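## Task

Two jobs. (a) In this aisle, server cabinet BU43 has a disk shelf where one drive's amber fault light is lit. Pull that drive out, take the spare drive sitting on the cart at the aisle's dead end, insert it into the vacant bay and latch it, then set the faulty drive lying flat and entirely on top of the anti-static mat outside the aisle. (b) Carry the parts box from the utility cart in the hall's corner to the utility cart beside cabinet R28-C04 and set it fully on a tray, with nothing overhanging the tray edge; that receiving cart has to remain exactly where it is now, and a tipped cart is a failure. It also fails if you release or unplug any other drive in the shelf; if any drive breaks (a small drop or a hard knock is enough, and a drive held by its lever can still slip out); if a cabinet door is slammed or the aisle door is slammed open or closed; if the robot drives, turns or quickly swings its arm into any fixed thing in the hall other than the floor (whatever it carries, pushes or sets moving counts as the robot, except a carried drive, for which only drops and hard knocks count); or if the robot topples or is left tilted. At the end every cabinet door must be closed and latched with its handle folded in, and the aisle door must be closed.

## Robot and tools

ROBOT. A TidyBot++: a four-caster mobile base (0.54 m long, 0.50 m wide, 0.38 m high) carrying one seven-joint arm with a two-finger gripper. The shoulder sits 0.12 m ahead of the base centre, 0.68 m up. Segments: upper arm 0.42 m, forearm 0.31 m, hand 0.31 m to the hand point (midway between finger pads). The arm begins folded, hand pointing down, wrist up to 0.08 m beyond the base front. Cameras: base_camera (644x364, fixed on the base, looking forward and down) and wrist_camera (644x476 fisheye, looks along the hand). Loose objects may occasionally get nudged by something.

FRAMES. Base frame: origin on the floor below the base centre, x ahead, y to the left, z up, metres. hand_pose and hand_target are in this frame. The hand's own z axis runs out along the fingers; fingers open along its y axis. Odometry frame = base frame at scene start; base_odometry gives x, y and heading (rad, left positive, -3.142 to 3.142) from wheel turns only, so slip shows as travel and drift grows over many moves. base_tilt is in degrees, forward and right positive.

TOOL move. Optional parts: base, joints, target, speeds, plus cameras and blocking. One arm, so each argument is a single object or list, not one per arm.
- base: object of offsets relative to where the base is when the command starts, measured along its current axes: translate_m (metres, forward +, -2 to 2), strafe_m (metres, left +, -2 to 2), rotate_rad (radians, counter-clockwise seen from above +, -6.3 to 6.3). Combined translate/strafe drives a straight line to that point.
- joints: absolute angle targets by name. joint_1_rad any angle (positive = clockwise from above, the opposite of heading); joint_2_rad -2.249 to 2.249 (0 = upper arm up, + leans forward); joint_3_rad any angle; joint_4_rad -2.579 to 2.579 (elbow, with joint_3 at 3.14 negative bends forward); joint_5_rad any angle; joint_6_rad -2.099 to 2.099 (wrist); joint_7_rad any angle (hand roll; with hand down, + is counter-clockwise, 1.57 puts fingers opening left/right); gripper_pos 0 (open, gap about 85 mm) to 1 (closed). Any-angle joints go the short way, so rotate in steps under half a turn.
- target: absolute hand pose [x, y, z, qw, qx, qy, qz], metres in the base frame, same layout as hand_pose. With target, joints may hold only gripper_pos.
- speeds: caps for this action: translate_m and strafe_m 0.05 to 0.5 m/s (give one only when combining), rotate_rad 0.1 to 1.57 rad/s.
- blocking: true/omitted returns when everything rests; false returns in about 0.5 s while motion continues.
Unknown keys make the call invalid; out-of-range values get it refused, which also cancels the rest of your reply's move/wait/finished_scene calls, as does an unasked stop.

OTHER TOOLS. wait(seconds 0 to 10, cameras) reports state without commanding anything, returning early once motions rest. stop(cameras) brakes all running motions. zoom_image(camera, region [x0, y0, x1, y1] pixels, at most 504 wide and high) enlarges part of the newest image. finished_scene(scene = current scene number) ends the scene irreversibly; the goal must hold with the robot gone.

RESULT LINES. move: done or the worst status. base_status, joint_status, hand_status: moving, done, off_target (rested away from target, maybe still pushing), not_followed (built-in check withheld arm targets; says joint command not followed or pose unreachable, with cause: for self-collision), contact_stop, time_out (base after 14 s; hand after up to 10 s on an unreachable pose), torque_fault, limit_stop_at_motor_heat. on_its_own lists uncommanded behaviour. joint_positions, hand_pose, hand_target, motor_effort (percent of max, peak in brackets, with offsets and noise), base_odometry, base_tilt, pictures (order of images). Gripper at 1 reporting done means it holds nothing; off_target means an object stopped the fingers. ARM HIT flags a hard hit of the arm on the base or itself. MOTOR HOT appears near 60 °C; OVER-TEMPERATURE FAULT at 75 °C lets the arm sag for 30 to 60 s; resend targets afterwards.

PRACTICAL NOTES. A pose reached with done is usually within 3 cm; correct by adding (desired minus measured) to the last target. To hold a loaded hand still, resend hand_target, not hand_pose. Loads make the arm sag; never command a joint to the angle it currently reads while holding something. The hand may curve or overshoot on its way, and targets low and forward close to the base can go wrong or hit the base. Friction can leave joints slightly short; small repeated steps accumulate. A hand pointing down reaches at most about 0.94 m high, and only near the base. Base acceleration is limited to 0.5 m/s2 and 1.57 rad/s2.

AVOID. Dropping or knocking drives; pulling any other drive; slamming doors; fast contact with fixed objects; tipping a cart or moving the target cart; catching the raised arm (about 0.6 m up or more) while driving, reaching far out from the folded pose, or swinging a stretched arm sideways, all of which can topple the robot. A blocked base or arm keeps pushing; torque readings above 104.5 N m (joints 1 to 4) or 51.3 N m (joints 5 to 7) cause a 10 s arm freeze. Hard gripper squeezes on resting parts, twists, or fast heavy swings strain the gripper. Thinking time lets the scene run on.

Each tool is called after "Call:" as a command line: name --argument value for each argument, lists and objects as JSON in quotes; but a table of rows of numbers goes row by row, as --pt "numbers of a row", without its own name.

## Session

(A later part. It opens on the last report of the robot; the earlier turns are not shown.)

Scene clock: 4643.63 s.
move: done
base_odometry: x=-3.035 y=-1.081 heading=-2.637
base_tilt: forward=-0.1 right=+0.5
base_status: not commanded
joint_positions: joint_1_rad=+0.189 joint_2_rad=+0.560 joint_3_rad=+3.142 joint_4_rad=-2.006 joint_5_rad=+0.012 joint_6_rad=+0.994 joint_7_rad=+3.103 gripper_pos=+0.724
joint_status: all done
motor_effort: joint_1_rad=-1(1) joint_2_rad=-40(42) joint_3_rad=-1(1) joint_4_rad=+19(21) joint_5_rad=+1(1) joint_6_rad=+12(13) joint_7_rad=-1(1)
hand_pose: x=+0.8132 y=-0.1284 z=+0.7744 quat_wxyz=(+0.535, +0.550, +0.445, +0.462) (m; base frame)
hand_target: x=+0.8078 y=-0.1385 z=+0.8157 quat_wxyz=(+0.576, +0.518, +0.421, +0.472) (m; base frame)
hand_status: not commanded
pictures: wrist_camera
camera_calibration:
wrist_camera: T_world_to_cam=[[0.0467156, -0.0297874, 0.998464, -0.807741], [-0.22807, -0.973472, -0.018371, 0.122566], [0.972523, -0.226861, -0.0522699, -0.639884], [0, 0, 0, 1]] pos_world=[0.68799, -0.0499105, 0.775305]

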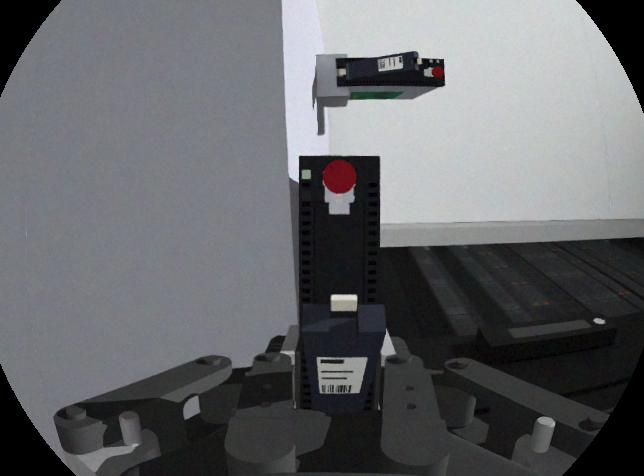

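Call:
move --joints '{"joint_2_rad": 0.554, "joint_4_rad": -2.015, "joint_6_rad": 1.085}' --cameras '[]'

Call:
move --joints '{"joint_2_rad": 0.566, "joint_4_rad": -2.025, "joint_6_rad": 1.085}' --cameras '[]'

Call:
move --joints '{"joint_2_rad": 0.578, "joint_4_rad": -2.035, "joint_6_rad": 1.085}' --cameras '["wrist_camera"]'

Scene clock: 4655.57 s.
move: done
base_odometry: x=-3.035 y=-1.081 heading=-2.637
base_tilt: forward=+0.0 right=+0.5
base_status: not commanded
joint_positions: joint_1_rad=+0.189 joint_2_rad=+0.563 joint_3_rad=+3.142 joint_4_rad=-2.007 joint_5_rad=+0.012 joint_6_rad=+1.001 joint_7_rad=+3.103 gripper_pos=+0.724
joint_status: all done
motor_effort: joint_1_rad=+0(1) joint_2_rad=-39(40) joint_3_rad=-1(1) joint_4_rad=+18(19) joint_5_rad=+0(1) joint_6_rad=+11(11) joint_7_rad=-1(1)
hand_pose: x=+0.8131 y=-0.1284 z=+0.7736 quat_wxyz=(+0.536, +0.549, +0.444, +0.462) (m; base frame)
hand_target: x=+0.8070 y=-0.1384 z=+0.8024 quat_wxyz=(+0.570, +0.525, +0.426, +0.467) (m; base frame)
hand_status: not commanded
pictures: none
No camera images: "cameras" was empty.

Scene clock: 4656.10 s.
move: done
base_odometry: x=-3.035 y=-1.081 heading=-2.637
base_tilt: forward=-0.1 right=+0.5
base_status: not commanded
joint_positions: joint_1_rad=+0.189 joint_2_rad=+0.567 joint_3_rad=+3.142 joint_4_rad=-2.009 joint_5_rad=+0.012 joint_6_rad=+1.010 joint_7_rad=+3.104 gripper_pos=+0.724
joint_status: all done
motor_effort: joint_1_rad=+0(1) joint_2_rad=-38(39) joint_3_rad=-1(1) joint_4_rad=+16(17) joint_5_rad=+0(1) joint_6_rad=+9(11) joint_7_rad=-1(1)
hand_pose: x=+0.8129 y=-0.1283 z=+0.7728 quat_wxyz=(+0.537, +0.548, +0.444, +0.463) (m; base frame)
hand_target: x=+0.8060 y=-0.1382 z=+0.7892 quat_wxyz=(+0.564, +0.531, +0.431, +0.462) (m; base frame)
hand_status: not commanded
pictures: none
No camera images: "cameras" was empty.

Scene clock: 4656.63 s.
move: done
base_odometry: x=-3.035 y=-1.081 heading=-2.637
base_tilt: forward=-0.1 right=+0.5
base_status: not commanded
joint_positions: joint_1_rad=+0.189 joint_2_rad=+0.570 joint_3_rad=+3.142 joint_4_rad=-2.012 joint_5_rad=+0.012 joint_6_rad=+1.020 joint_7_rad=+3.104 gripper_pos=+0.724
joint_status: all done
motor_effort: joint_1_rad=-1(1) joint_2_rad=-36(38) joint_3_rad=-1(1) joint_4_rad=+15(16) joint_5_rad=+0(1) joint_6_rad=+8(10) joint_7_rad=-1(1)
hand_pose: x=+0.8125 y=-0.1282 z=+0.7719 quat_wxyz=(+0.538, +0.547, +0.443, +0.463) (m; base frame)
hand_target: x=+0.8047 y=-0.1379 z=+0.7761 quat_wxyz=(+0.558, +0.537, +0.436, +0.458) (m; base frame)
hand_status: not commanded
pictures: wrist_camera
camera_calibration:
wrist_camera: T_world_to_cam=[[0.0380986, -0.0271067, 0.998906, -0.798287], [-0.227677, -0.973575, -0.0177356, 0.121767], [0.972991, -0.226752, -0.0432634, -0.646622], [0, 0, 0, 1]] pos_world=[0.687295, -0.0497122, 0.771598]

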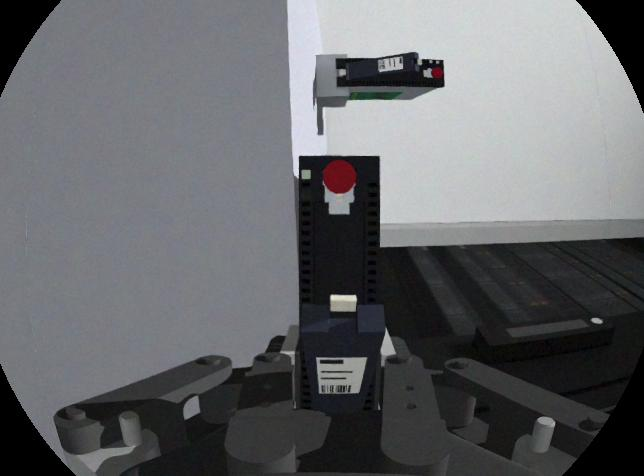

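Call:
move --joints '{"gripper_pos": 0.7}' --cameras '["wrist_camera"]'

Call:
move --joints '{"gripper_pos": 0.66}' --cameras '["wrist_camera"]'

Scene clock: 4669.90 s.
move: done
base_odometry: x=-3.035 y=-1.081 heading=-2.637
base_tilt: forward=-0.1 right=+0.5
base_status: not commanded
joint_positions: joint_1_rad=+0.189 joint_2_rad=+0.573 joint_3_rad=+3.142 joint_4_rad=-2.015 joint_5_rad=+0.012 joint_6_rad=+1.022 joint_7_rad=+3.104 gripper_pos=+0.700
joint_status: all done
motor_effort: joint_1_rad=+0(2) joint_2_rad=-36(37) joint_3_rad=+0(1) joint_4_rad=+14(17) joint_5_rad=+0(1) joint_6_rad=+8(10) joint_7_rad=+0(1)
hand_pose: x=+0.8119 y=-0.1282 z=+0.7694 quat_wxyz=(+0.537, +0.548, +0.444, +0.463) (m; base frame)
hand_target: x=+0.8047 y=-0.1379 z=+0.7761 quat_wxyz=(+0.558, +0.537, +0.436, +0.458) (m; base frame)
hand_status: not commanded
pictures: wrist_camera
camera_calibration:
wrist_camera: T_world_to_cam=[[0.0415484, -0.0276961, 0.998753, -0.79845], [-0.227962, -0.973513, -0.0175129, 0.121621], [0.972783, -0.22695, -0.0467616, -0.643302], [0, 0, 0, 1]] pos_world=[0.686693, -0.0497116, 0.769502]

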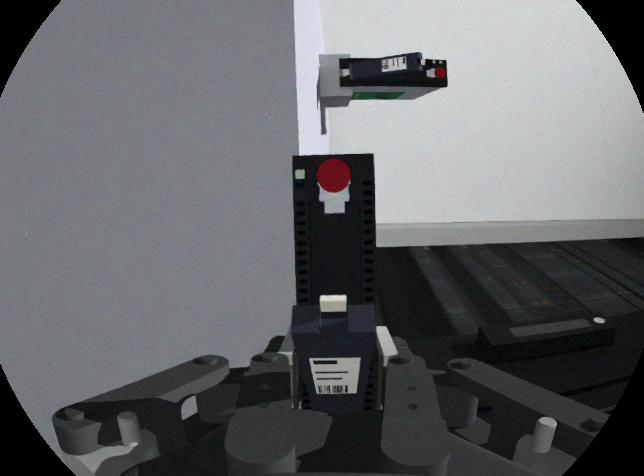

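Scene clock: 4670.33 s.
move: done
base_odometry: x=-3.035 y=-1.081 heading=-2.637
base_tilt: forward=-0.1 right=+0.5
base_status: not commanded
joint_positions: joint_1_rad=+0.189 joint_2_rad=+0.573 joint_3_rad=+3.142 joint_4_rad=-2.015 joint_5_rad=+0.012 joint_6_rad=+1.024 joint_7_rad=+3.104 gripper_pos=+0.660
joint_status: all done
motor_effort: joint_1_rad=+0(1) joint_2_rad=-34(35) joint_3_rad=+0(0) joint_4_rad=+15(15) joint_5_rad=+1(1) joint_6_rad=+8(8) joint_7_rad=+0(0)
hand_pose: x=+0.8119 y=-0.1282 z=+0.7701 quat_wxyz=(+0.538, +0.548, +0.443, +0.463) (m; base frame)
hand_target: x=+0.8047 y=-0.1379 z=+0.7761 quat_wxyz=(+0.558, +0.537, +0.436, +0.458) (m; base frame)
hand_status: not commanded
pictures: wrist_camera
camera_calibration:
wrist_camera: T_world_to_cam=[[0.0392849, -0.0272831, 0.998856, -0.797352], [-0.227905, -0.973524, -0.0176277, 0.121677], [0.972891, -0.226952, -0.0444627, -0.645128], [0, 0, 0, 1]] pos_world=[0.686694, -0.0497118, 0.7699]

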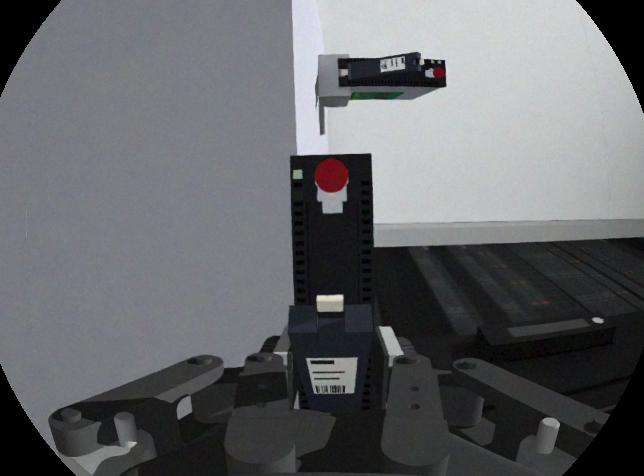

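Call:
move --joints '{"gripper_pos": 0.6}' --cameras '["wrist_camera"]'

Call:
move --joints '{"gripper_pos": 0.52}' --cameras '["wrist_camera"]'

Scene clock: 4677.90 s.
move: done
base_odometry: x=-3.035 y=-1.081 heading=-2.637
base_tilt: forward=+0.0 right=+0.6
base_status: not commanded
joint_positions: joint_1_rad=+0.189 joint_2_rad=+0.573 joint_3_rad=+3.142 joint_4_rad=-2.015 joint_5_rad=+0.012 joint_6_rad=+1.024 joint_7_rad=+3.104 gripper_pos=+0.600
joint_status: all done
motor_effort: joint_1_rad=+0(1) joint_2_rad=-34(35) joint_3_rad=+0(1) joint_4_rad=+14(15) joint_5_rad=+1(1) joint_6_rad=+7(8) joint_7_rad=+0(0)
hand_pose: x=+0.8119 y=-0.1282 z=+0.7701 quat_wxyz=(+0.538, +0.548, +0.443, +0.463) (m; base frame)
hand_target: x=+0.8047 y=-0.1379 z=+0.7761 quat_wxyz=(+0.558, +0.537, +0.436, +0.458) (m; base frame)
hand_status: not commanded
pictures: wrist_camera
camera_calibration:
wrist_camera: T_world_to_cam=[[0.0392849, -0.0272831, 0.998856, -0.797352], [-0.227905, -0.973524, -0.0176277, 0.121677], [0.972891, -0.226952, -0.0444627, -0.645128], [0, 0, 0, 1]] pos_world=[0.686694, -0.0497118, 0.7699]

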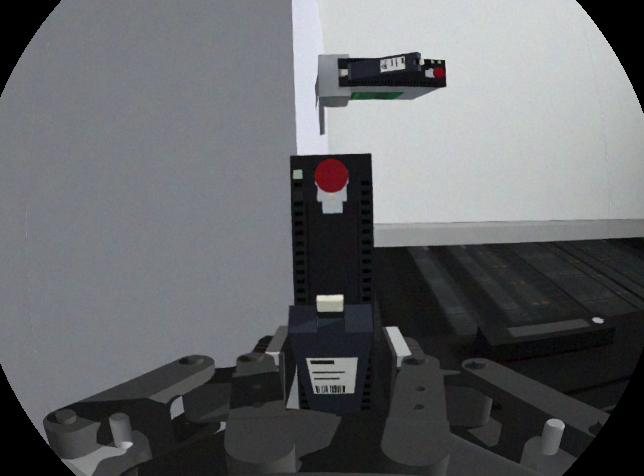

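Scene clock: 4678.40 s.
move: done
base_odometry: x=-3.035 y=-1.081 heading=-2.637
base_tilt: forward=+0.0 right=+0.5
base_status: not commanded
joint_positions: joint_1_rad=+0.189 joint_2_rad=+0.573 joint_3_rad=+3.142 joint_4_rad=-2.015 joint_5_rad=+0.012 joint_6_rad=+1.024 joint_7_rad=+3.104 gripper_pos=+0.520
joint_status: all done
motor_effort: joint_1_rad=+0(1) joint_2_rad=-34(35) joint_3_rad=-1(1) joint_4_rad=+15(15) joint_5_rad=+1(1) joint_6_rad=+7(8) joint_7_rad=+0(0)
hand_pose: x=+0.8119 y=-0.1282 z=+0.7701 quat_wxyz=(+0.538, +0.548, +0.443, +0.463) (m; base frame)
hand_target: x=+0.8047 y=-0.1379 z=+0.7761 quat_wxyz=(+0.558, +0.537, +0.436, +0.458) (m; base frame)
hand_status: not commanded
pictures: wrist_camera
camera_calibration:
wrist_camera: T_world_to_cam=[[0.0392849, -0.0272831, 0.998856, -0.797352], [-0.227905, -0.973524, -0.0176277, 0.121677], [0.972891, -0.226952, -0.0444627, -0.645128], [0, 0, 0, 1]] pos_world=[0.686694, -0.0497118, 0.7699]

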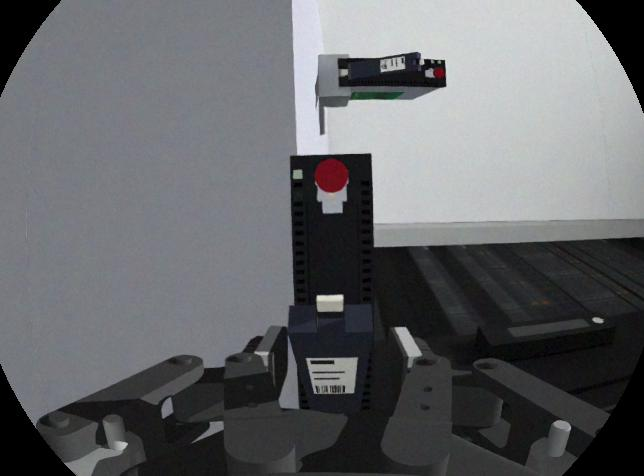

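Call:
move --base '{"translate_m": -0.1}' --speeds '{"translate_m": 0.1}' --cameras '["wrist_camera"]'

Scene clock: 4687.00 s.
move: done
base_odometry: x=-2.947 y=-1.033 heading=-2.636
base_tilt: forward=-0.1 right=+0.6
base_status: done
joint_positions: joint_1_rad=+0.189 joint_2_rad=+0.574 joint_3_rad=+3.142 joint_4_rad=-2.019 joint_5_rad=+0.012 joint_6_rad=+1.024 joint_7_rad=+3.104 gripper_pos=+0.520
joint_status: not commanded
motor_effort: joint_1_rad=+0(1) joint_2_rad=-34(36) joint_3_rad=-1(1) joint_4_rad=+14(15) joint_5_rad=+1(1) joint_6_rad=+7(8) joint_7_rad=+0(0)
hand_pose: x=+0.8110 y=-0.1282 z=+0.7679 quat_wxyz=(+0.536, +0.549, +0.444, +0.462) (m; base frame)
hand_target: x=+0.8047 y=-0.1379 z=+0.7761 quat_wxyz=(+0.558, +0.537, +0.436, +0.458) (m; base frame)
hand_status: not commanded
pictures: wrist_camera
camera_calibration:
wrist_camera: T_world_to_cam=[[0.0432013, -0.0280817, 0.998672, -0.798307], [-0.228108, -0.973478, -0.0175056, 0.121491], [0.972677, -0.227049, -0.0484612, -0.641107], [0, 0, 0, 1]] pos_world=[0.685791, -0.0497112, 0.768304]

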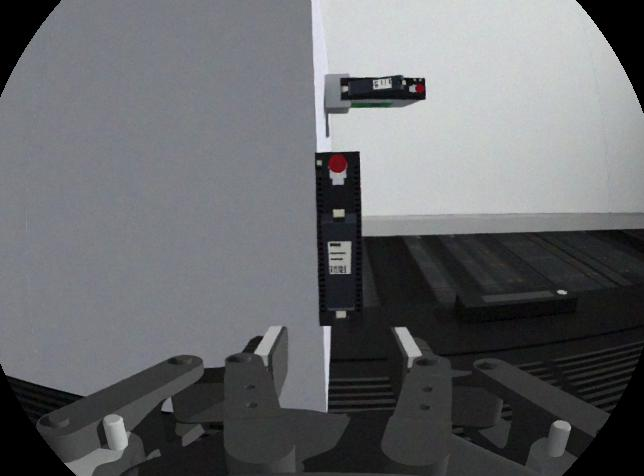

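Call:
move --joints '{"gripper_pos": 0.8}' --cameras '[]'

Call:
move --base '{"translate_m": 0.055}' --speeds '{"translate_m": 0.05}' --cameras '["wrist_camera"]'

Scene clock: 4719.33 s.
move: done
base_odometry: x=-2.947 y=-1.033 heading=-2.636
base_tilt: forward=-0.1 right=+0.6
base_status: not commanded
joint_positions: joint_1_rad=+0.189 joint_2_rad=+0.574 joint_3_rad=+3.142 joint_4_rad=-2.019 joint_5_rad=+0.012 joint_6_rad=+1.024 joint_7_rad=+3.104 gripper_pos=+0.800
joint_status: all done
motor_effort: joint_1_rad=+0(1) joint_2_rad=-35(35) joint_3_rad=+0(1) joint_4_rad=+15(15) joint_5_rad=+1(1) joint_6_rad=+7(8) joint_7_rad=+0(0)
hand_pose: x=+0.8110 y=-0.1282 z=+0.7679 quat_wxyz=(+0.536, +0.549, +0.444, +0.462) (m; base frame)
hand_target: x=+0.8047 y=-0.1379 z=+0.7761 quat_wxyz=(+0.558, +0.537, +0.436, +0.458) (m; base frame)
hand_status: not commanded
pictures: none
No camera images: "cameras" was empty.

Scene clock: 4720.90 s.
move: done
base_odometry: x=-2.995 y=-1.059 heading=-2.637
base_tilt: forward=-0.1 right=+0.6
base_status: done
joint_positions: joint_1_rad=+0.189 joint_2_rad=+0.574 joint_3_rad=+3.142 joint_4_rad=-2.019 joint_5_rad=+0.012 joint_6_rad=+1.027 joint_7_rad=+3.104 gripper_pos=+0.800
joint_status: not commanded
motor_effort: joint_1_rad=+0(1) joint_2_rad=-34(36) joint_3_rad=+0(1) joint_4_rad=+15(15) joint_5_rad=+1(1) joint_6_rad=+8(8) joint_7_rad=+0(0)
hand_pose: x=+0.8109 y=-0.1282 z=+0.7683 quat_wxyz=(+0.537, +0.548, +0.444, +0.463) (m; base frame)
hand_target: x=+0.8047 y=-0.1379 z=+0.7761 quat_wxyz=(+0.558, +0.537, +0.436, +0.458) (m; base frame)
hand_status: not commanded
pictures: wrist_camera
camera_calibration:
wrist_camera: T_world_to_cam=[[0.0414262, -0.0277782, 0.998755, -0.797336], [-0.228176, -0.973461, -0.0176105, 0.121623], [0.972738, -0.227163, -0.0466651, -0.642526], [0, 0, 0, 1]] pos_world=[0.685792, -0.0497112, 0.768502]

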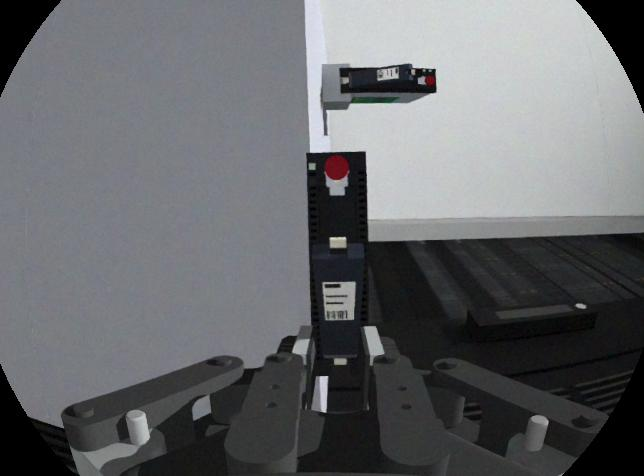

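Call:
move --base '{"translate_m": 0.03}' --speeds '{"translate_m": 0.05}' --cameras '["wrist_camera"]'

Scene clock: 4730.33 s.
move: done
base_odometry: x=-3.022 y=-1.074 heading=-2.637
base_tilt: forward=+0.0 right=+0.5
base_status: done
joint_positions: joint_1_rad=+0.190 joint_2_rad=+0.574 joint_3_rad=+3.142 joint_4_rad=-2.020 joint_5_rad=+0.012 joint_6_rad=+1.029 joint_7_rad=+3.104 gripper_pos=+0.800
joint_status: not commanded
motor_effort: joint_1_rad=+0(2) joint_2_rad=-34(35) joint_3_rad=+0(1) joint_4_rad=+14(16) joint_5_rad=+1(1) joint_6_rad=+8(8) joint_7_rad=+0(0)
hand_pose: x=+0.8104 y=-0.1287 z=+0.7684 quat_wxyz=(+0.537, +0.548, +0.443, +0.463) (m; base frame)
hand_target: x=+0.8047 y=-0.1379 z=+0.7761 quat_wxyz=(+0.558, +0.537, +0.436, +0.458) (m; base frame)
hand_status: not commanded
pictures: wrist_camera
camera_calibration:
wrist_camera: T_world_to_cam=[[0.0403304, -0.027566, 0.998806, -0.796503], [-0.228939, -0.973281, -0.0176173, 0.121656], [0.972605, -0.227955, -0.0455637, -0.642929], [0, 0, 0, 1]] pos_world=[0.68529, -0.05011, 0.768401]

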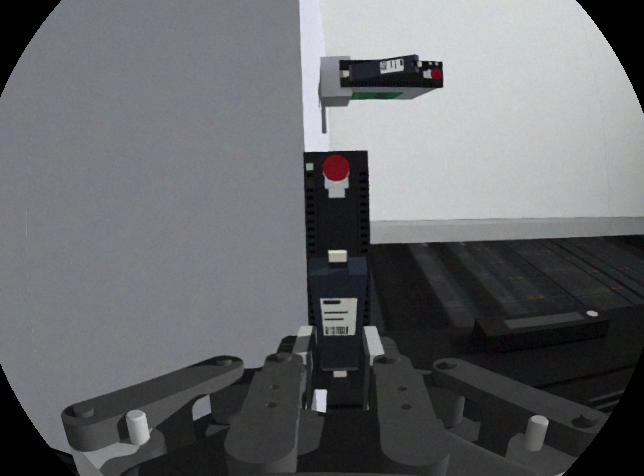

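Call:
move --base '{"translate_m": 0.014}' --speeds '{"translate_m": 0.05}' --cameras '[]'

Call:
move --base '{"translate_m": -0.15}' --speeds '{"translate_m": 0.1}' --cameras '["wrist_camera", "base_camera"]'

Scene clock: 4740.27 s.
move: done
base_odometry: x=-3.034 y=-1.081 heading=-2.638
base_tilt: forward=-0.1 right=+0.5
base_status: done
joint_positions: joint_1_rad=+0.191 joint_2_rad=+0.574 joint_3_rad=+3.142 joint_4_rad=-2.022 joint_5_rad=+0.012 joint_6_rad=+1.032 joint_7_rad=+3.104 gripper_pos=+0.800
joint_status: not commanded
motor_effort: joint_1_rad=+0(2) joint_2_rad=-34(35) joint_3_rad=-1(1) joint_4_rad=+14(16) joint_5_rad=+1(2) joint_6_rad=+7(8) joint_7_rad=+0(0)
hand_pose: x=+0.8099 y=-0.1294 z=+0.7684 quat_wxyz=(+0.538, +0.548, +0.443, +0.462) (m; base frame)
hand_target: x=+0.8047 y=-0.1379 z=+0.7761 quat_wxyz=(+0.558, +0.537, +0.436, +0.458) (m; base frame)
hand_status: not commanded
pictures: none
No camera images: "cameras" was empty.

Scene clock: 4742.30 s.
move: done
base_odometry: x=-2.902 y=-1.008 heading=-2.638
base_tilt: forward=-0.1 right=+0.6
base_status: done
joint_positions: joint_1_rad=+0.191 joint_2_rad=+0.574 joint_3_rad=+3.142 joint_4_rad=-2.023 joint_5_rad=+0.012 joint_6_rad=+1.032 joint_7_rad=+3.104 gripper_pos=+0.800
joint_status: not commanded
motor_effort: joint_1_rad=+0(1) joint_2_rad=-34(37) joint_3_rad=-1(1) joint_4_rad=+14(15) joint_5_rad=+1(1) joint_6_rad=+7(8) joint_7_rad=+0(0)
hand_pose: x=+0.8098 y=-0.1293 z=+0.7680 quat_wxyz=(+0.538, +0.548, +0.443, +0.462) (m; base frame)
hand_target: x=+0.8047 y=-0.1379 z=+0.7761 quat_wxyz=(+0.558, +0.537, +0.436, +0.458) (m; base frame)
hand_status: not commanded
pictures: base_camera, wrist_camera
camera_calibration:
wrist_camera: T_world_to_cam=[[0.0401808, -0.0276846, 0.998809, -0.795998], [-0.229935, -0.973045, -0.0177205, 0.121799], [0.972376, -0.228949, -0.0454634, -0.642445], [0, 0, 0, 1]] pos_world=[0.684688, -0.0506083, 0.768001]

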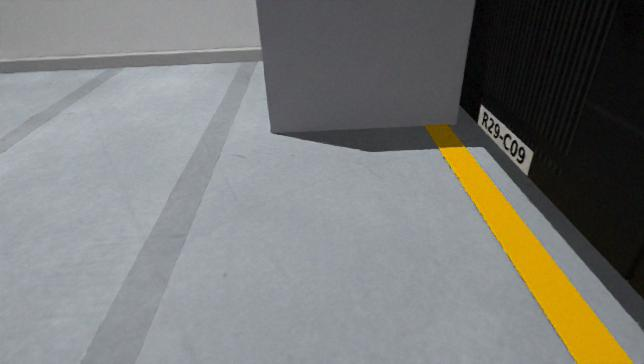

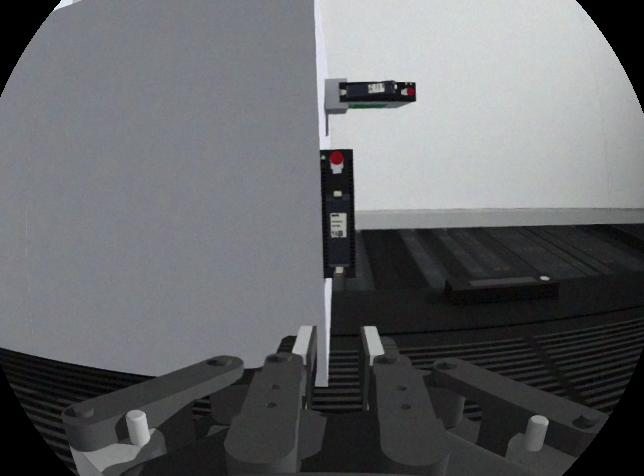

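Call:
move --joints '{"joint_1_rad": 0.0, "joint_2_rad": -0.33, "joint_3_rad": 3.14, "joint_4_rad": -2.4, "joint_5_rad": 0.0, "joint_6_rad": 0.5, "joint_7_rad": 1.57, "gripper_pos": 0.45}' --cameras '["wrist_camera"]'

Scene clock: 4755.67 s.
move: done
base_odometry: x=-2.902 y=-1.008 heading=-2.638
base_tilt: forward=-0.1 right=+0.5
base_status: not commanded
joint_positions: joint_1_rad=+0.018 joint_2_rad=-0.308 joint_3_rad=+3.142 joint_4_rad=-2.377 joint_5_rad=+0.012 joint_6_rad=+0.556 joint_7_rad=+1.614 gripper_pos=+0.450
joint_status: all done
motor_effort: joint_1_rad=+0(2) joint_2_rad=-9(37) joint_3_rad=+0(2) joint_4_rad=+20(21) joint_5_rad=+1(2) joint_6_rad=+8(9) joint_7_rad=+0(1)
hand_pose: x=+0.5785 y=-0.0049 z=+0.9500 quat_wxyz=(+0.024, +0.687, +0.015, +0.726) (m; base frame)
hand_target: x=+0.5699 y=+0.0021 z=+0.9296 quat_wxyz=(-0.001, +0.707, +0.000, +0.707) (m; base frame)
hand_status: not commanded
pictures: wrist_camera
camera_calibration:
wrist_camera: T_world_to_cam=[[0.0351324, -0.997106, 0.0674243, -0.0820642], [0.00467322, -0.0673013, -0.997722, 0.992671], [0.999372, 0.0353675, 0.00229524, -0.440482], [0, 0, 0, 1]] pos_world=[0.438449, 0.000560086, 0.996954]

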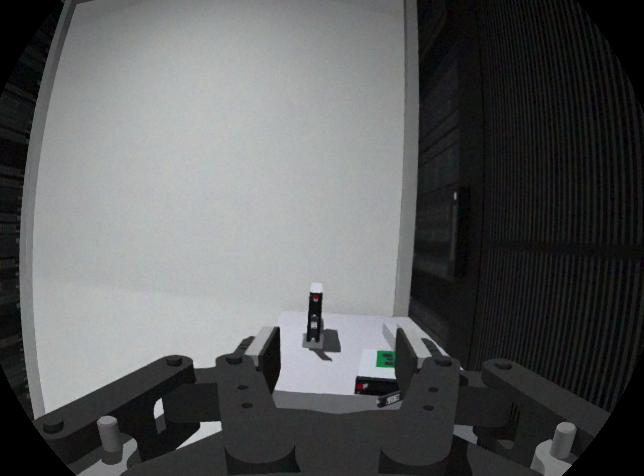

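Call:
zoom_image --camera "wrist_camera" --region '[250, 270, 470, 430]'

Scaled by 2.291.

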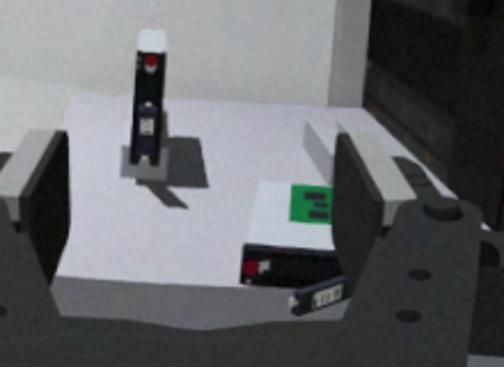

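Call:
move --base '{"strafe_m": 0.02}' --speeds '{"strafe_m": 0.05}' --joints '{"joint_1_rad": -0.01, "joint_2_rad": 0.585, "joint_3_rad": 3.14, "joint_4_rad": -1.777, "joint_5_rad": -0.04, "joint_6_rad": 0.80, "joint_7_rad": 1.56}' --cameras '["wrist_camera"]'

Scene clock: 4804.27 s.
move: done
base_odometry: x=-2.892 y=-1.026 heading=-2.638
base_tilt: forward=-0.1 right=+0.5
base_status: done
joint_positions: joint_1_rad=+0.008 joint_2_rad=+0.577 joint_3_rad=+3.142 joint_4_rad=-1.797 joint_5_rad=+0.012 joint_6_rad=+0.733 joint_7_rad=+1.603 gripper_pos=+0.450
joint_status: all done
motor_effort: joint_1_rad=+0(2) joint_2_rad=-37(39) joint_3_rad=+0(3) joint_4_rad=+17(21) joint_5_rad=+1(2) joint_6_rad=+8(9) joint_7_rad=+0(2)
hand_pose: x=+0.8772 y=-0.0022 z=+0.7862 quat_wxyz=(+0.014, +0.731, +0.015, +0.682) (m; base frame)
hand_target: x=+0.8835 y=+0.0009 z=+0.8117 quat_wxyz=(-0.008, +0.704, -0.020, +0.710) (m; base frame)
hand_status: not commanded
pictures: wrist_camera
camera_calibration:
wrist_camera: T_world_to_cam=[[0.0538786, -0.99742, 0.0474479, -0.0794743], [-0.121026, -0.0536895, -0.991196, 0.933244], [0.991186, 0.0476618, -0.123607, -0.632628], [0, 0, 0, 1]] pos_world=[0.744281, 0.000988301, 0.850602]

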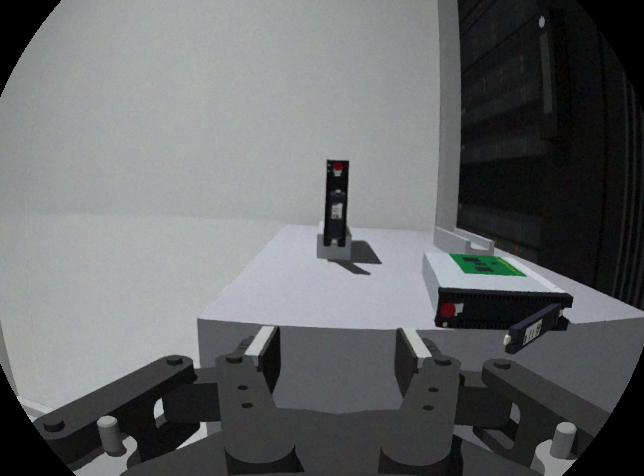

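Call:
move --joints '{"joint_1_rad": -0.01, "joint_2_rad": 0.592, "joint_3_rad": 3.14, "joint_4_rad": -1.755, "joint_5_rad": -0.06, "joint_6_rad": 0.87, "joint_7_rad": 1.525}' --cameras '["wrist_camera"]'

Scene clock: 4812.83 s.
move: done
base_odometry: x=-2.892 y=-1.026 heading=-2.638
base_tilt: forward=-0.2 right=+0.5
base_status: not commanded
joint_positions: joint_1_rad=+0.007 joint_2_rad=+0.584 joint_3_rad=+3.142 joint_4_rad=-1.769 joint_5_rad=+0.004 joint_6_rad=+0.811 joint_7_rad=+1.563 gripper_pos=+0.450
joint_status: all done
motor_effort: joint_1_rad=-1(1) joint_2_rad=-38(38) joint_3_rad=+0(1) joint_4_rad=+18(19) joint_5_rad=+1(2) joint_6_rad=+8(9) joint_7_rad=+0(1)
hand_pose: x=+0.8851 y=-0.0035 z=+0.8202 quat_wxyz=(+0.000, +0.697, -0.003, +0.717) (m; base frame)
hand_target: x=+0.8878 y=-0.0044 z=+0.8396 quat_wxyz=(-0.020, +0.672, -0.042, +0.739) (m; base frame)
hand_status: not commanded
pictures: wrist_camera
camera_calibration:
wrist_camera: T_world_to_cam=[[0.0454607, -0.998937, 0.00756648, -0.0427016], [-0.0221896, -0.00858221, -0.999717, 0.887499], [0.99872, 0.04528, -0.0225562, -0.725761], [0, 0, 0, 1]] pos_world=[0.746466, -0.00217709, 0.871201]

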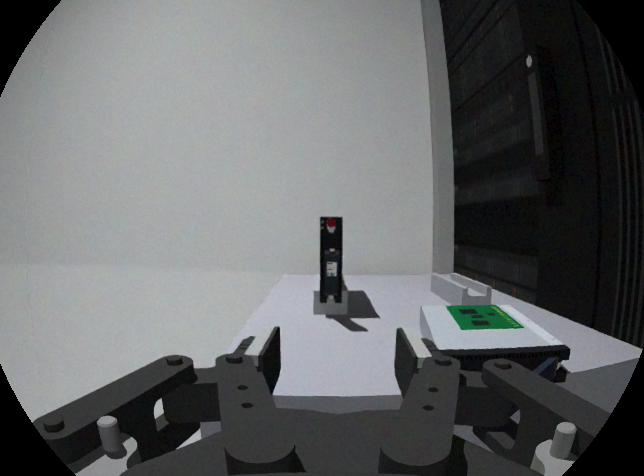

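Call:
move --base '{"strafe_m": 0.007}' --speeds '{"strafe_m": 0.05}' --cameras '[]'

Call:
move --base '{"translate_m": 0.24}' --speeds '{"translate_m": 0.1}' --cameras '["wrist_camera"]'

Scene clock: 4828.73 s.
move: done
base_odometry: x=-2.889 y=-1.032 heading=-2.637
base_tilt: forward=+0.0 right=+0.5
base_status: done
joint_positions: joint_1_rad=-0.003 joint_2_rad=+0.584 joint_3_rad=+3.142 joint_4_rad=-1.769 joint_5_rad=+0.004 joint_6_rad=+0.811 joint_7_rad=+1.563 gripper_pos=+0.450
joint_status: not commanded
motor_effort: joint_1_rad=-1(4) joint_2_rad=-38(39) joint_3_rad=+0(3) joint_4_rad=+18(18) joint_5_rad=+1(2) joint_6_rad=+7(8) joint_7_rad=+0(1)
hand_pose: x=+0.8851 y=+0.0046 z=+0.8202 quat_wxyz=(-0.004, +0.697, +0.000, +0.717) (m; base frame)
hand_target: x=+0.8878 y=-0.0044 z=+0.8396 quat_wxyz=(-0.020, +0.672, -0.042, +0.739) (m; base frame)
hand_status: not commanded
pictures: none
No camera images: "cameras" was empty.

Scene clock: 4831.67 s.
move: done
base_odometry: x=-3.099 y=-1.148 heading=-2.637
base_tilt: forward=-0.1 right=+0.5
base_status: done
joint_positions: joint_1_rad=-0.003 joint_2_rad=+0.586 joint_3_rad=+3.142 joint_4_rad=-1.768 joint_5_rad=+0.004 joint_6_rad=+0.811 joint_7_rad=+1.563 gripper_pos=+0.450
joint_status: not commanded
motor_effort: joint_1_rad=+0(2) joint_2_rad=-38(40) joint_3_rad=+0(1) joint_4_rad=+18(19) joint_5_rad=+1(1) joint_6_rad=+7(8) joint_7_rad=+0(1)
hand_pose: x=+0.8857 y=+0.0046 z=+0.8191 quat_wxyz=(-0.004, +0.697, +0.000, +0.717) (m; base frame)
hand_target: x=+0.8878 y=-0.0044 z=+0.8396 quat_wxyz=(-0.020, +0.672, -0.042, +0.739) (m; base frame)
hand_status: not commanded
pictures: wrist_camera
camera_calibration:
wrist_camera: T_world_to_cam=[[0.0559641, -0.998406, 0.00734787, -0.0437964], [-0.023108, -0.00865264, -0.999696, 0.887138], [0.998165, 0.0557773, -0.0235554, -0.725439], [0, 0, 0, 1]] pos_world=[0.747059, 0.00441249, 0.870102]

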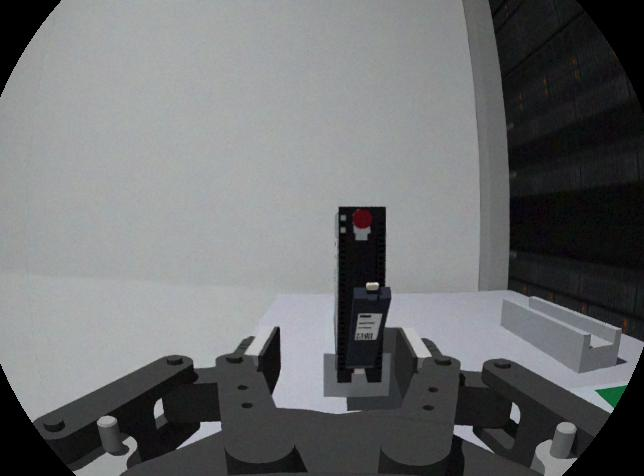

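Call:
move --base '{"strafe_m": -0.022, "rotate_rad": 0.01}' --speeds '{"strafe_m": 0.05}' --cameras '["wrist_camera"]'

Scene clock: 4846.93 s.
move: done
base_odometry: x=-3.110 y=-1.129 heading=-2.627
base_tilt: forward=-0.1 right=+0.5
base_status: done
joint_positions: joint_1_rad=-0.006 joint_2_rad=+0.586 joint_3_rad=+3.142 joint_4_rad=-1.768 joint_5_rad=+0.004 joint_6_rad=+0.811 joint_7_rad=+1.563 gripper_pos=+0.450
joint_status: not commanded
motor_effort: joint_1_rad=-1(4) joint_2_rad=-38(39) joint_3_rad=+0(2) joint_4_rad=+17(18) joint_5_rad=+1(1) joint_6_rad=+7(8) joint_7_rad=+0(0)
hand_pose: x=+0.8857 y=+0.0069 z=+0.8191 quat_wxyz=(-0.005, +0.697, +0.002, +0.717) (m; base frame)
hand_target: x=+0.8878 y=-0.0044 z=+0.8396 quat_wxyz=(-0.020, +0.672, -0.042, +0.739) (m; base frame)
hand_status: not commanded
pictures: wrist_camera
camera_calibration:
wrist_camera: T_world_to_cam=[[0.0590648, -0.998227, 0.00729669, -0.0440757], [-0.0230844, -0.00867332, -0.999696, 0.887138], [0.997987, 0.0588784, -0.0235558, -0.725436], [0, 0, 0, 1]] pos_world=[0.747058, 0.0064094, 0.870102]

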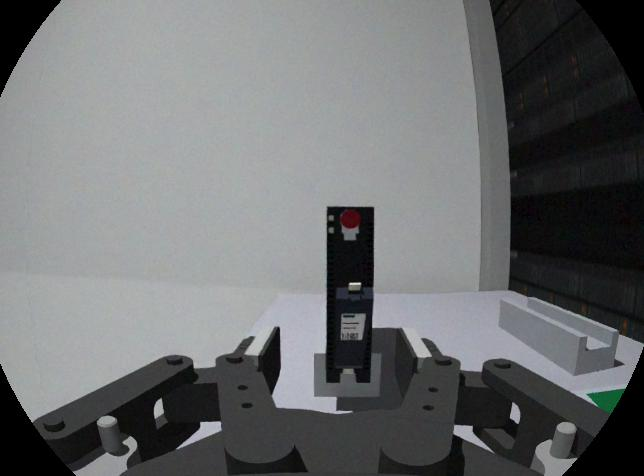

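Call:
move --base '{"strafe_m": -0.0075}' --speeds '{"strafe_m": 0.05}' --cameras '[]'

Call:
move --base '{"translate_m": 0.05}' --speeds '{"translate_m": 0.05}' --cameras '["wrist_camera"]'

Scene clock: 4854.83 s.
move: done
base_odometry: x=-3.114 y=-1.122 heading=-2.627
base_tilt: forward=-0.1 right=+0.6
base_status: done
joint_positions: joint_1_rad=-0.006 joint_2_rad=+0.586 joint_3_rad=+3.142 joint_4_rad=-1.768 joint_5_rad=+0.004 joint_6_rad=+0.811 joint_7_rad=+1.563 gripper_pos=+0.450
joint_status: not commanded
motor_effort: joint_1_rad=+0(4) joint_2_rad=-38(39) joint_3_rad=+0(2) joint_4_rad=+17(18) joint_5_rad=+1(2) joint_6_rad=+7(8) joint_7_rad=+0(1)
hand_pose: x=+0.8857 y=+0.0068 z=+0.8191 quat_wxyz=(-0.005, +0.697, +0.001, +0.717) (m; base frame)
hand_target: x=+0.8878 y=-0.0044 z=+0.8396 quat_wxyz=(-0.020, +0.672, -0.042, +0.739) (m; base frame)
hand_status: not commanded
pictures: none
No camera images: "cameras" was empty.

Scene clock: 4856.30 s.
move: done
base_odometry: x=-3.157 y=-1.147 heading=-2.627
base_tilt: forward=-0.1 right=+0.5
base_status: done
joint_positions: joint_1_rad=-0.006 joint_2_rad=+0.587 joint_3_rad=+3.142 joint_4_rad=-1.768 joint_5_rad=+0.004 joint_6_rad=+0.812 joint_7_rad=+1.563 gripper_pos=+0.450
joint_status: not commanded
motor_effort: joint_1_rad=+0(1) joint_2_rad=-38(40) joint_3_rad=+0(1) joint_4_rad=+17(19) joint_5_rad=+1(1) joint_6_rad=+8(8) joint_7_rad=+0(0)
hand_pose: x=+0.8859 y=+0.0068 z=+0.8188 quat_wxyz=(-0.005, +0.697, +0.001, +0.717) (m; base frame)
hand_target: x=+0.8878 y=-0.0044 z=+0.8396 quat_wxyz=(-0.020, +0.672, -0.042, +0.739) (m; base frame)
hand_status: not commanded
pictures: wrist_camera
camera_calibration:
wrist_camera: T_world_to_cam=[[0.0587643, -0.998246, 0.00719574, -0.0438727], [-0.0230934, -0.00856565, -0.999697, 0.886949], [0.998005, 0.0585803, -0.0235563, -0.725645], [0, 0, 0, 1]] pos_world=[0.747258, 0.00631001, 0.869902]

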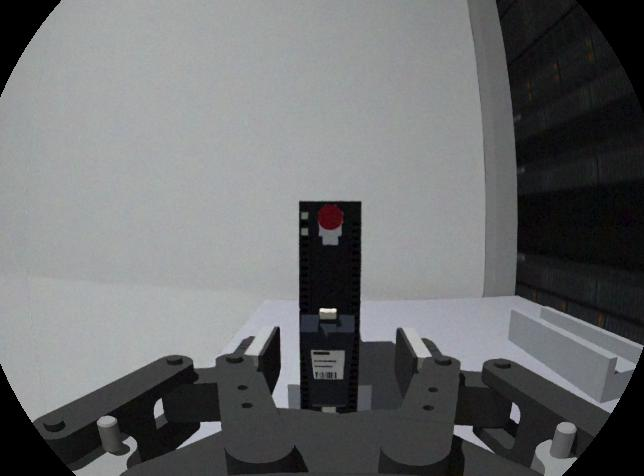

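Call:
move --base '{"strafe_m": 0.0035}' --speeds '{"strafe_m": 0.05}' --cameras '[]'

Call:
move --base '{"translate_m": 0.037}' --speeds '{"translate_m": 0.05}' --cameras '["wrist_camera"]'

Scene clock: 4863.63 s.
move: done
base_odometry: x=-3.156 y=-1.150 heading=-2.627
base_tilt: forward=-0.1 right=+0.5
base_status: done
joint_positions: joint_1_rad=-0.007 joint_2_rad=+0.587 joint_3_rad=+3.142 joint_4_rad=-1.768 joint_5_rad=+0.004 joint_6_rad=+0.812 joint_7_rad=+1.563 gripper_pos=+0.450
joint_status: not commanded
motor_effort: joint_1_rad=+0(4) joint_2_rad=-38(39) joint_3_rad=+0(3) joint_4_rad=+17(18) joint_5_rad=+1(2) joint_6_rad=+7(8) joint_7_rad=+0(0)
hand_pose: x=+0.8858 y=+0.0074 z=+0.8188 quat_wxyz=(-0.005, +0.697, +0.002, +0.717) (m; base frame)
hand_target: x=+0.8878 y=-0.0044 z=+0.8396 quat_wxyz=(-0.020, +0.672, -0.042, +0.739) (m; base frame)
hand_status: not commanded
pictures: none
No camera images: "cameras" was empty.

Scene clock: 4864.83 s.
move: done
base_odometry: x=-3.188 y=-1.168 heading=-2.627
base_tilt: forward=+0.0 right=+0.5
base_status: done
joint_positions: joint_1_rad=-0.007 joint_2_rad=+0.588 joint_3_rad=+3.142 joint_4_rad=-1.768 joint_5_rad=+0.004 joint_6_rad=+0.812 joint_7_rad=+1.563 gripper_pos=+0.450
joint_status: not commanded
motor_effort: joint_1_rad=-1(2) joint_2_rad=-38(40) joint_3_rad=+0(1) joint_4_rad=+19(19) joint_5_rad=+1(1) joint_6_rad=+8(8) joint_7_rad=+0(0)
hand_pose: x=+0.8860 y=+0.0074 z=+0.8180 quat_wxyz=(-0.005, +0.698, +0.002, +0.717) (m; base frame)
hand_target: x=+0.8878 y=-0.0044 z=+0.8396 quat_wxyz=(-0.020, +0.672, -0.042, +0.739) (m; base frame)
hand_status: not commanded
pictures: wrist_camera
camera_calibration:
wrist_camera: T_world_to_cam=[[0.0595736, -0.998198, 0.00712907, -0.0440221], [-0.0240893, -0.00857728, -0.999673, 0.88698], [0.997933, 0.0593824, -0.0245569, -0.724863], [0, 0, 0, 1]] pos_world=[0.747355, 0.00670919, 0.869203]

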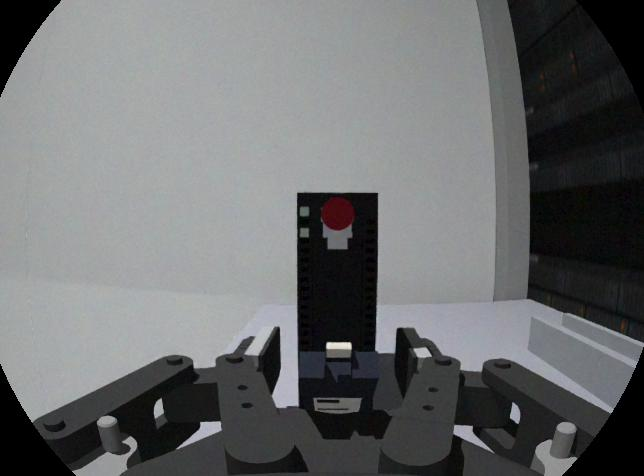

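Call:
move --joints '{"gripper_pos": 0.66}' --cameras '["wrist_camera"]'

Call:
move --joints '{"gripper_pos": 0.76}' --cameras '["wrist_camera"]'

Scene clock: 4871.73 s.
move: done
base_odometry: x=-3.188 y=-1.168 heading=-2.627
base_tilt: forward=-0.1 right=+0.5
base_status: not commanded
joint_positions: joint_1_rad=-0.007 joint_2_rad=+0.588 joint_3_rad=+3.142 joint_4_rad=-1.768 joint_5_rad=+0.004 joint_6_rad=+0.812 joint_7_rad=+1.563 gripper_pos=+0.660
joint_status: all done
motor_effort: joint_1_rad=-1(1) joint_2_rad=-38(39) joint_3_rad=+0(0) joint_4_rad=+18(19) joint_5_rad=+1(1) joint_6_rad=+8(8) joint_7_rad=+0(0)
hand_pose: x=+0.8860 y=+0.0074 z=+0.8180 quat_wxyz=(-0.005, +0.698, +0.002, +0.717) (m; base frame)
hand_target: x=+0.8878 y=-0.0044 z=+0.8396 quat_wxyz=(-0.020, +0.672, -0.042, +0.739) (m; base frame)
hand_status: not commanded
pictures: wrist_camera
camera_calibration:
wrist_camera: T_world_to_cam=[[0.0595736, -0.998198, 0.00712907, -0.0440221], [-0.0240893, -0.00857728, -0.999673, 0.88698], [0.997933, 0.0593824, -0.0245569, -0.724863], [0, 0, 0, 1]] pos_world=[0.747355, 0.00670919, 0.869203]

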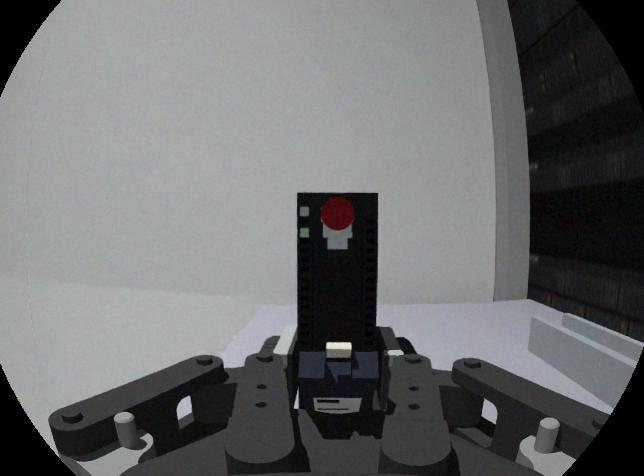

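Scene clock: 4872.27 s.
move: off_target
base_odometry: x=-3.188 y=-1.168 heading=-2.627
base_tilt: forward=-0.1 right=+0.5
base_status: not commanded
joint_positions: joint_1_rad=-0.007 joint_2_rad=+0.588 joint_3_rad=+3.142 joint_4_rad=-1.768 joint_5_rad=+0.004 joint_6_rad=+0.812 joint_7_rad=+1.563 gripper_pos=+0.723
joint_status: gripper_pos off_target (ended at +0.723, target +0.760)
motor_effort: joint_1_rad=+0(2) joint_2_rad=-37(38) joint_3_rad=+0(1) joint_4_rad=+18(20) joint_5_rad=+1(1) joint_6_rad=+7(8) joint_7_rad=+0(0)
hand_pose: x=+0.8860 y=+0.0075 z=+0.8180 quat_wxyz=(-0.005, +0.698, +0.002, +0.717) (m; base frame)
hand_target: x=+0.8878 y=-0.0044 z=+0.8396 quat_wxyz=(-0.020, +0.672, -0.042, +0.739) (m; base frame)
hand_status: not commanded
pictures: wrist_camera
camera_calibration:
wrist_camera: T_world_to_cam=[[0.0596726, -0.998193, 0.00713329, -0.0440008], [-0.0239883, -0.00857793, -0.999675, 0.887007], [0.99793, 0.0594822, -0.0244568, -0.724952], [0, 0, 0, 1]] pos_world=[0.747355, 0.00680909, 0.869303]

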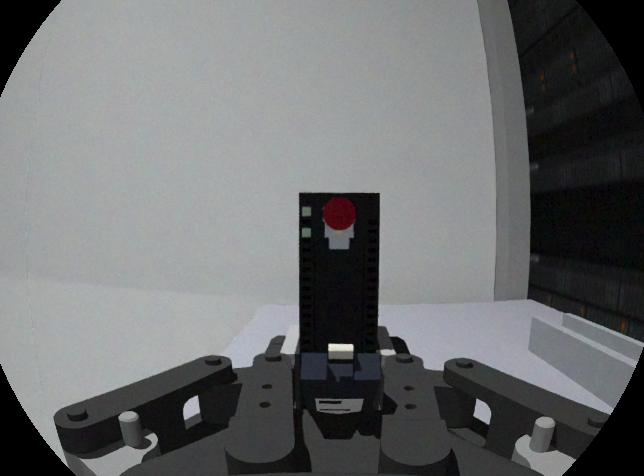

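Call:
move --joints '{"gripper_pos": 1.0}' --cameras '[]'

Call:
move --joints '{"joint_2_rad": 0.529, "joint_4_rad": -1.709, "joint_6_rad": 0.94}' --cameras '["wrist_camera"]'

Scene clock: 4883.07 s.
move: off_target
base_odometry: x=-3.188 y=-1.168 heading=-2.627
base_tilt: forward=-0.1 right=+0.5
base_status: not commanded
joint_positions: joint_1_rad=-0.007 joint_2_rad=+0.588 joint_3_rad=+3.142 joint_4_rad=-1.768 joint_5_rad=+0.004 joint_6_rad=+0.812 joint_7_rad=+1.563 gripper_pos=+0.723
joint_status: gripper_pos off_target (ended at +0.723, target +1.000)
motor_effort: joint_1_rad=+0(1) joint_2_rad=-37(38) joint_3_rad=+0(0) joint_4_rad=+18(19) joint_5_rad=+1(1) joint_6_rad=+7(8) joint_7_rad=+0(0)
hand_pose: x=+0.8860 y=+0.0075 z=+0.8180 quat_wxyz=(-0.005, +0.698, +0.002, +0.717) (m; base frame)
hand_target: x=+0.8878 y=-0.0044 z=+0.8396 quat_wxyz=(-0.020, +0.672, -0.042, +0.739) (m; base frame)
hand_status: not commanded
pictures: none
No camera images: "cameras" was empty.

Scene clock: 4883.87 s.
move: off_target
base_odometry: x=-3.188 y=-1.168 heading=-2.627
base_tilt: forward=+0.0 right=+0.5
base_status: not commanded
joint_positions: joint_1_rad=-0.007 joint_2_rad=+0.588 joint_3_rad=+3.142 joint_4_rad=-1.767 joint_5_rad=+0.004 joint_6_rad=+0.817 joint_7_rad=+1.563 gripper_pos=+0.723
joint_status: joint_2_rad off_target (ended at +0.588, target +0.529); joint_4_rad off_target (ended at -1.767, target -1.709); joint_6_rad off_target (ended at +0.817, target +0.940)
motor_effort: joint_1_rad=-1(1) joint_2_rad=-48(48) joint_3_rad=-1(1) joint_4_rad=+25(26) joint_5_rad=+1(1) joint_6_rad=+15(16) joint_7_rad=+0(0)
hand_pose: x=+0.8861 y=+0.0075 z=+0.8200 quat_wxyz=(-0.005, +0.696, +0.002, +0.719) (m; base frame)
hand_target: x=+0.8779 y=-0.0053 z=+0.9341 quat_wxyz=(-0.022, +0.604, -0.041, +0.796) (m; base frame)
hand_status: not commanded
pictures: wrist_camera
camera_calibration:
wrist_camera: T_world_to_cam=[[0.0596305, -0.998193, 0.00746737, -0.044263], [-0.0183781, -0.00857723, -0.999794, 0.88401], [0.998051, 0.059481, -0.0188563, -0.729807], [0, 0, 0, 1]] pos_world=[0.747271, 0.0068091, 0.870397]

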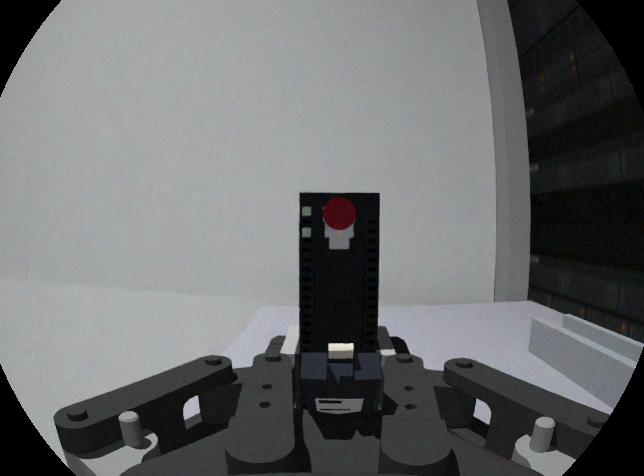

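Call:
move --joints '{"joint_2_rad": 0.478, "joint_4_rad": -1.678, "joint_6_rad": 0.86}' --cameras '["wrist_camera"]'

Call:
move --joints '{"joint_2_rad": 0.427, "joint_4_rad": -1.647, "joint_6_rad": 0.78}' --cameras '["wrist_camera"]'

Scene clock: 4890.20 s.
move: off_target
base_odometry: x=-3.188 y=-1.168 heading=-2.627
base_tilt: forward=-0.1 right=+0.5
base_status: not commanded
joint_positions: joint_1_rad=-0.007 joint_2_rad=+0.570 joint_3_rad=+3.142 joint_4_rad=-1.740 joint_5_rad=+0.004 joint_6_rad=+0.800 joint_7_rad=+1.563 gripper_pos=+0.723
joint_status: joint_2_rad off_target (ended at +0.570, target +0.478); joint_4_rad off_target (ended at -1.740, target -1.678); the others done
motor_effort: joint_1_rad=+0(1) joint_2_rad=-49(51) joint_3_rad=+0(1) joint_4_rad=+27(27) joint_5_rad=+1(1) joint_6_rad=+16(17) joint_7_rad=+0(0)
hand_pose: x=+0.8892 y=+0.0075 z=+0.8429 quat_wxyz=(-0.005, +0.685, +0.002, +0.728) (m; base frame)
hand_target: x=+0.8741 y=-0.0044 z=+0.9659 quat_wxyz=(-0.025, +0.603, -0.041, +0.797) (m; base frame)
hand_status: not commanded
pictures: wrist_camera
camera_calibration:
wrist_camera: T_world_to_cam=[[0.0593982, -0.998194, 0.00892812, -0.0456303], [0.00956112, -0.00837461, -0.999919, 0.882294], [0.998189, 0.0594788, 0.00904642, -0.756048], [0, 0, 0, 1]] pos_world=[0.748953, 0.00680969, 0.88947]

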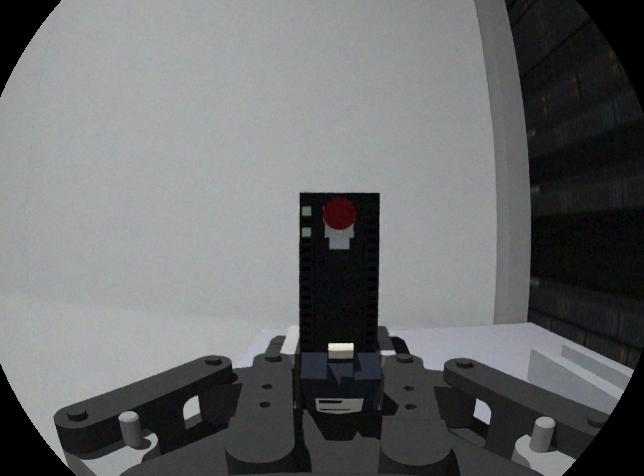

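Scene clock: 4891.17 s.
move: off_target
base_odometry: x=-3.188 y=-1.168 heading=-2.627
base_tilt: forward=-0.1 right=+0.5
base_status: not commanded
joint_positions: joint_1_rad=-0.007 joint_2_rad=+0.517 joint_3_rad=+3.142 joint_4_rad=-1.708 joint_5_rad=+0.004 joint_6_rad=+0.749 joint_7_rad=+1.563 gripper_pos=+0.723
joint_status: joint_2_rad off_target (ended at +0.517, target +0.427); joint_4_rad off_target (ended at -1.708, target -1.647); the others done
motor_effort: joint_1_rad=+0(1) joint_2_rad=-49(53) joint_3_rad=+0(1) joint_4_rad=+28(28) joint_5_rad=+1(1) joint_6_rad=+16(17) joint_7_rad=+0(0)
hand_pose: x=+0.8863 y=+0.0074 z=+0.8857 quat_wxyz=(-0.005, +0.673, +0.002, +0.740) (m; base frame)
hand_target: x=+0.8680 y=-0.0034 z=+0.9979 quat_wxyz=(-0.027, +0.602, -0.040, +0.797) (m; base frame)
hand_status: not commanded
pictures: wrist_camera
camera_calibration:
wrist_camera: T_world_to_cam=[[0.0588684, -0.998207, 0.0108459, -0.0470916], [0.0437263, -0.00827594, -0.999009, 0.89402], [0.997308, 0.0592843, 0.0431607, -0.782981], [0, 0, 0, 1]] pos_world=[0.744553, 0.00681017, 0.927439]

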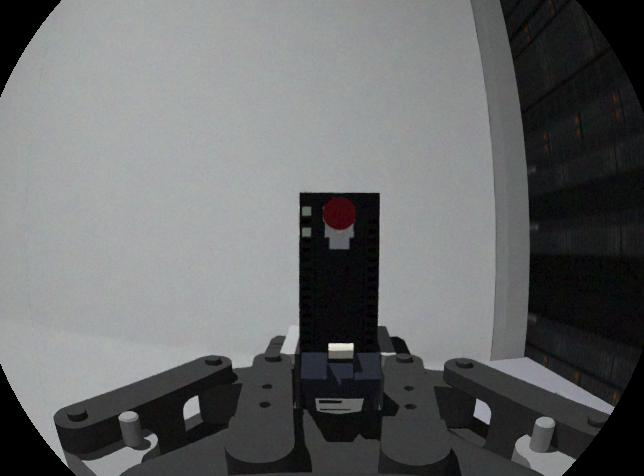

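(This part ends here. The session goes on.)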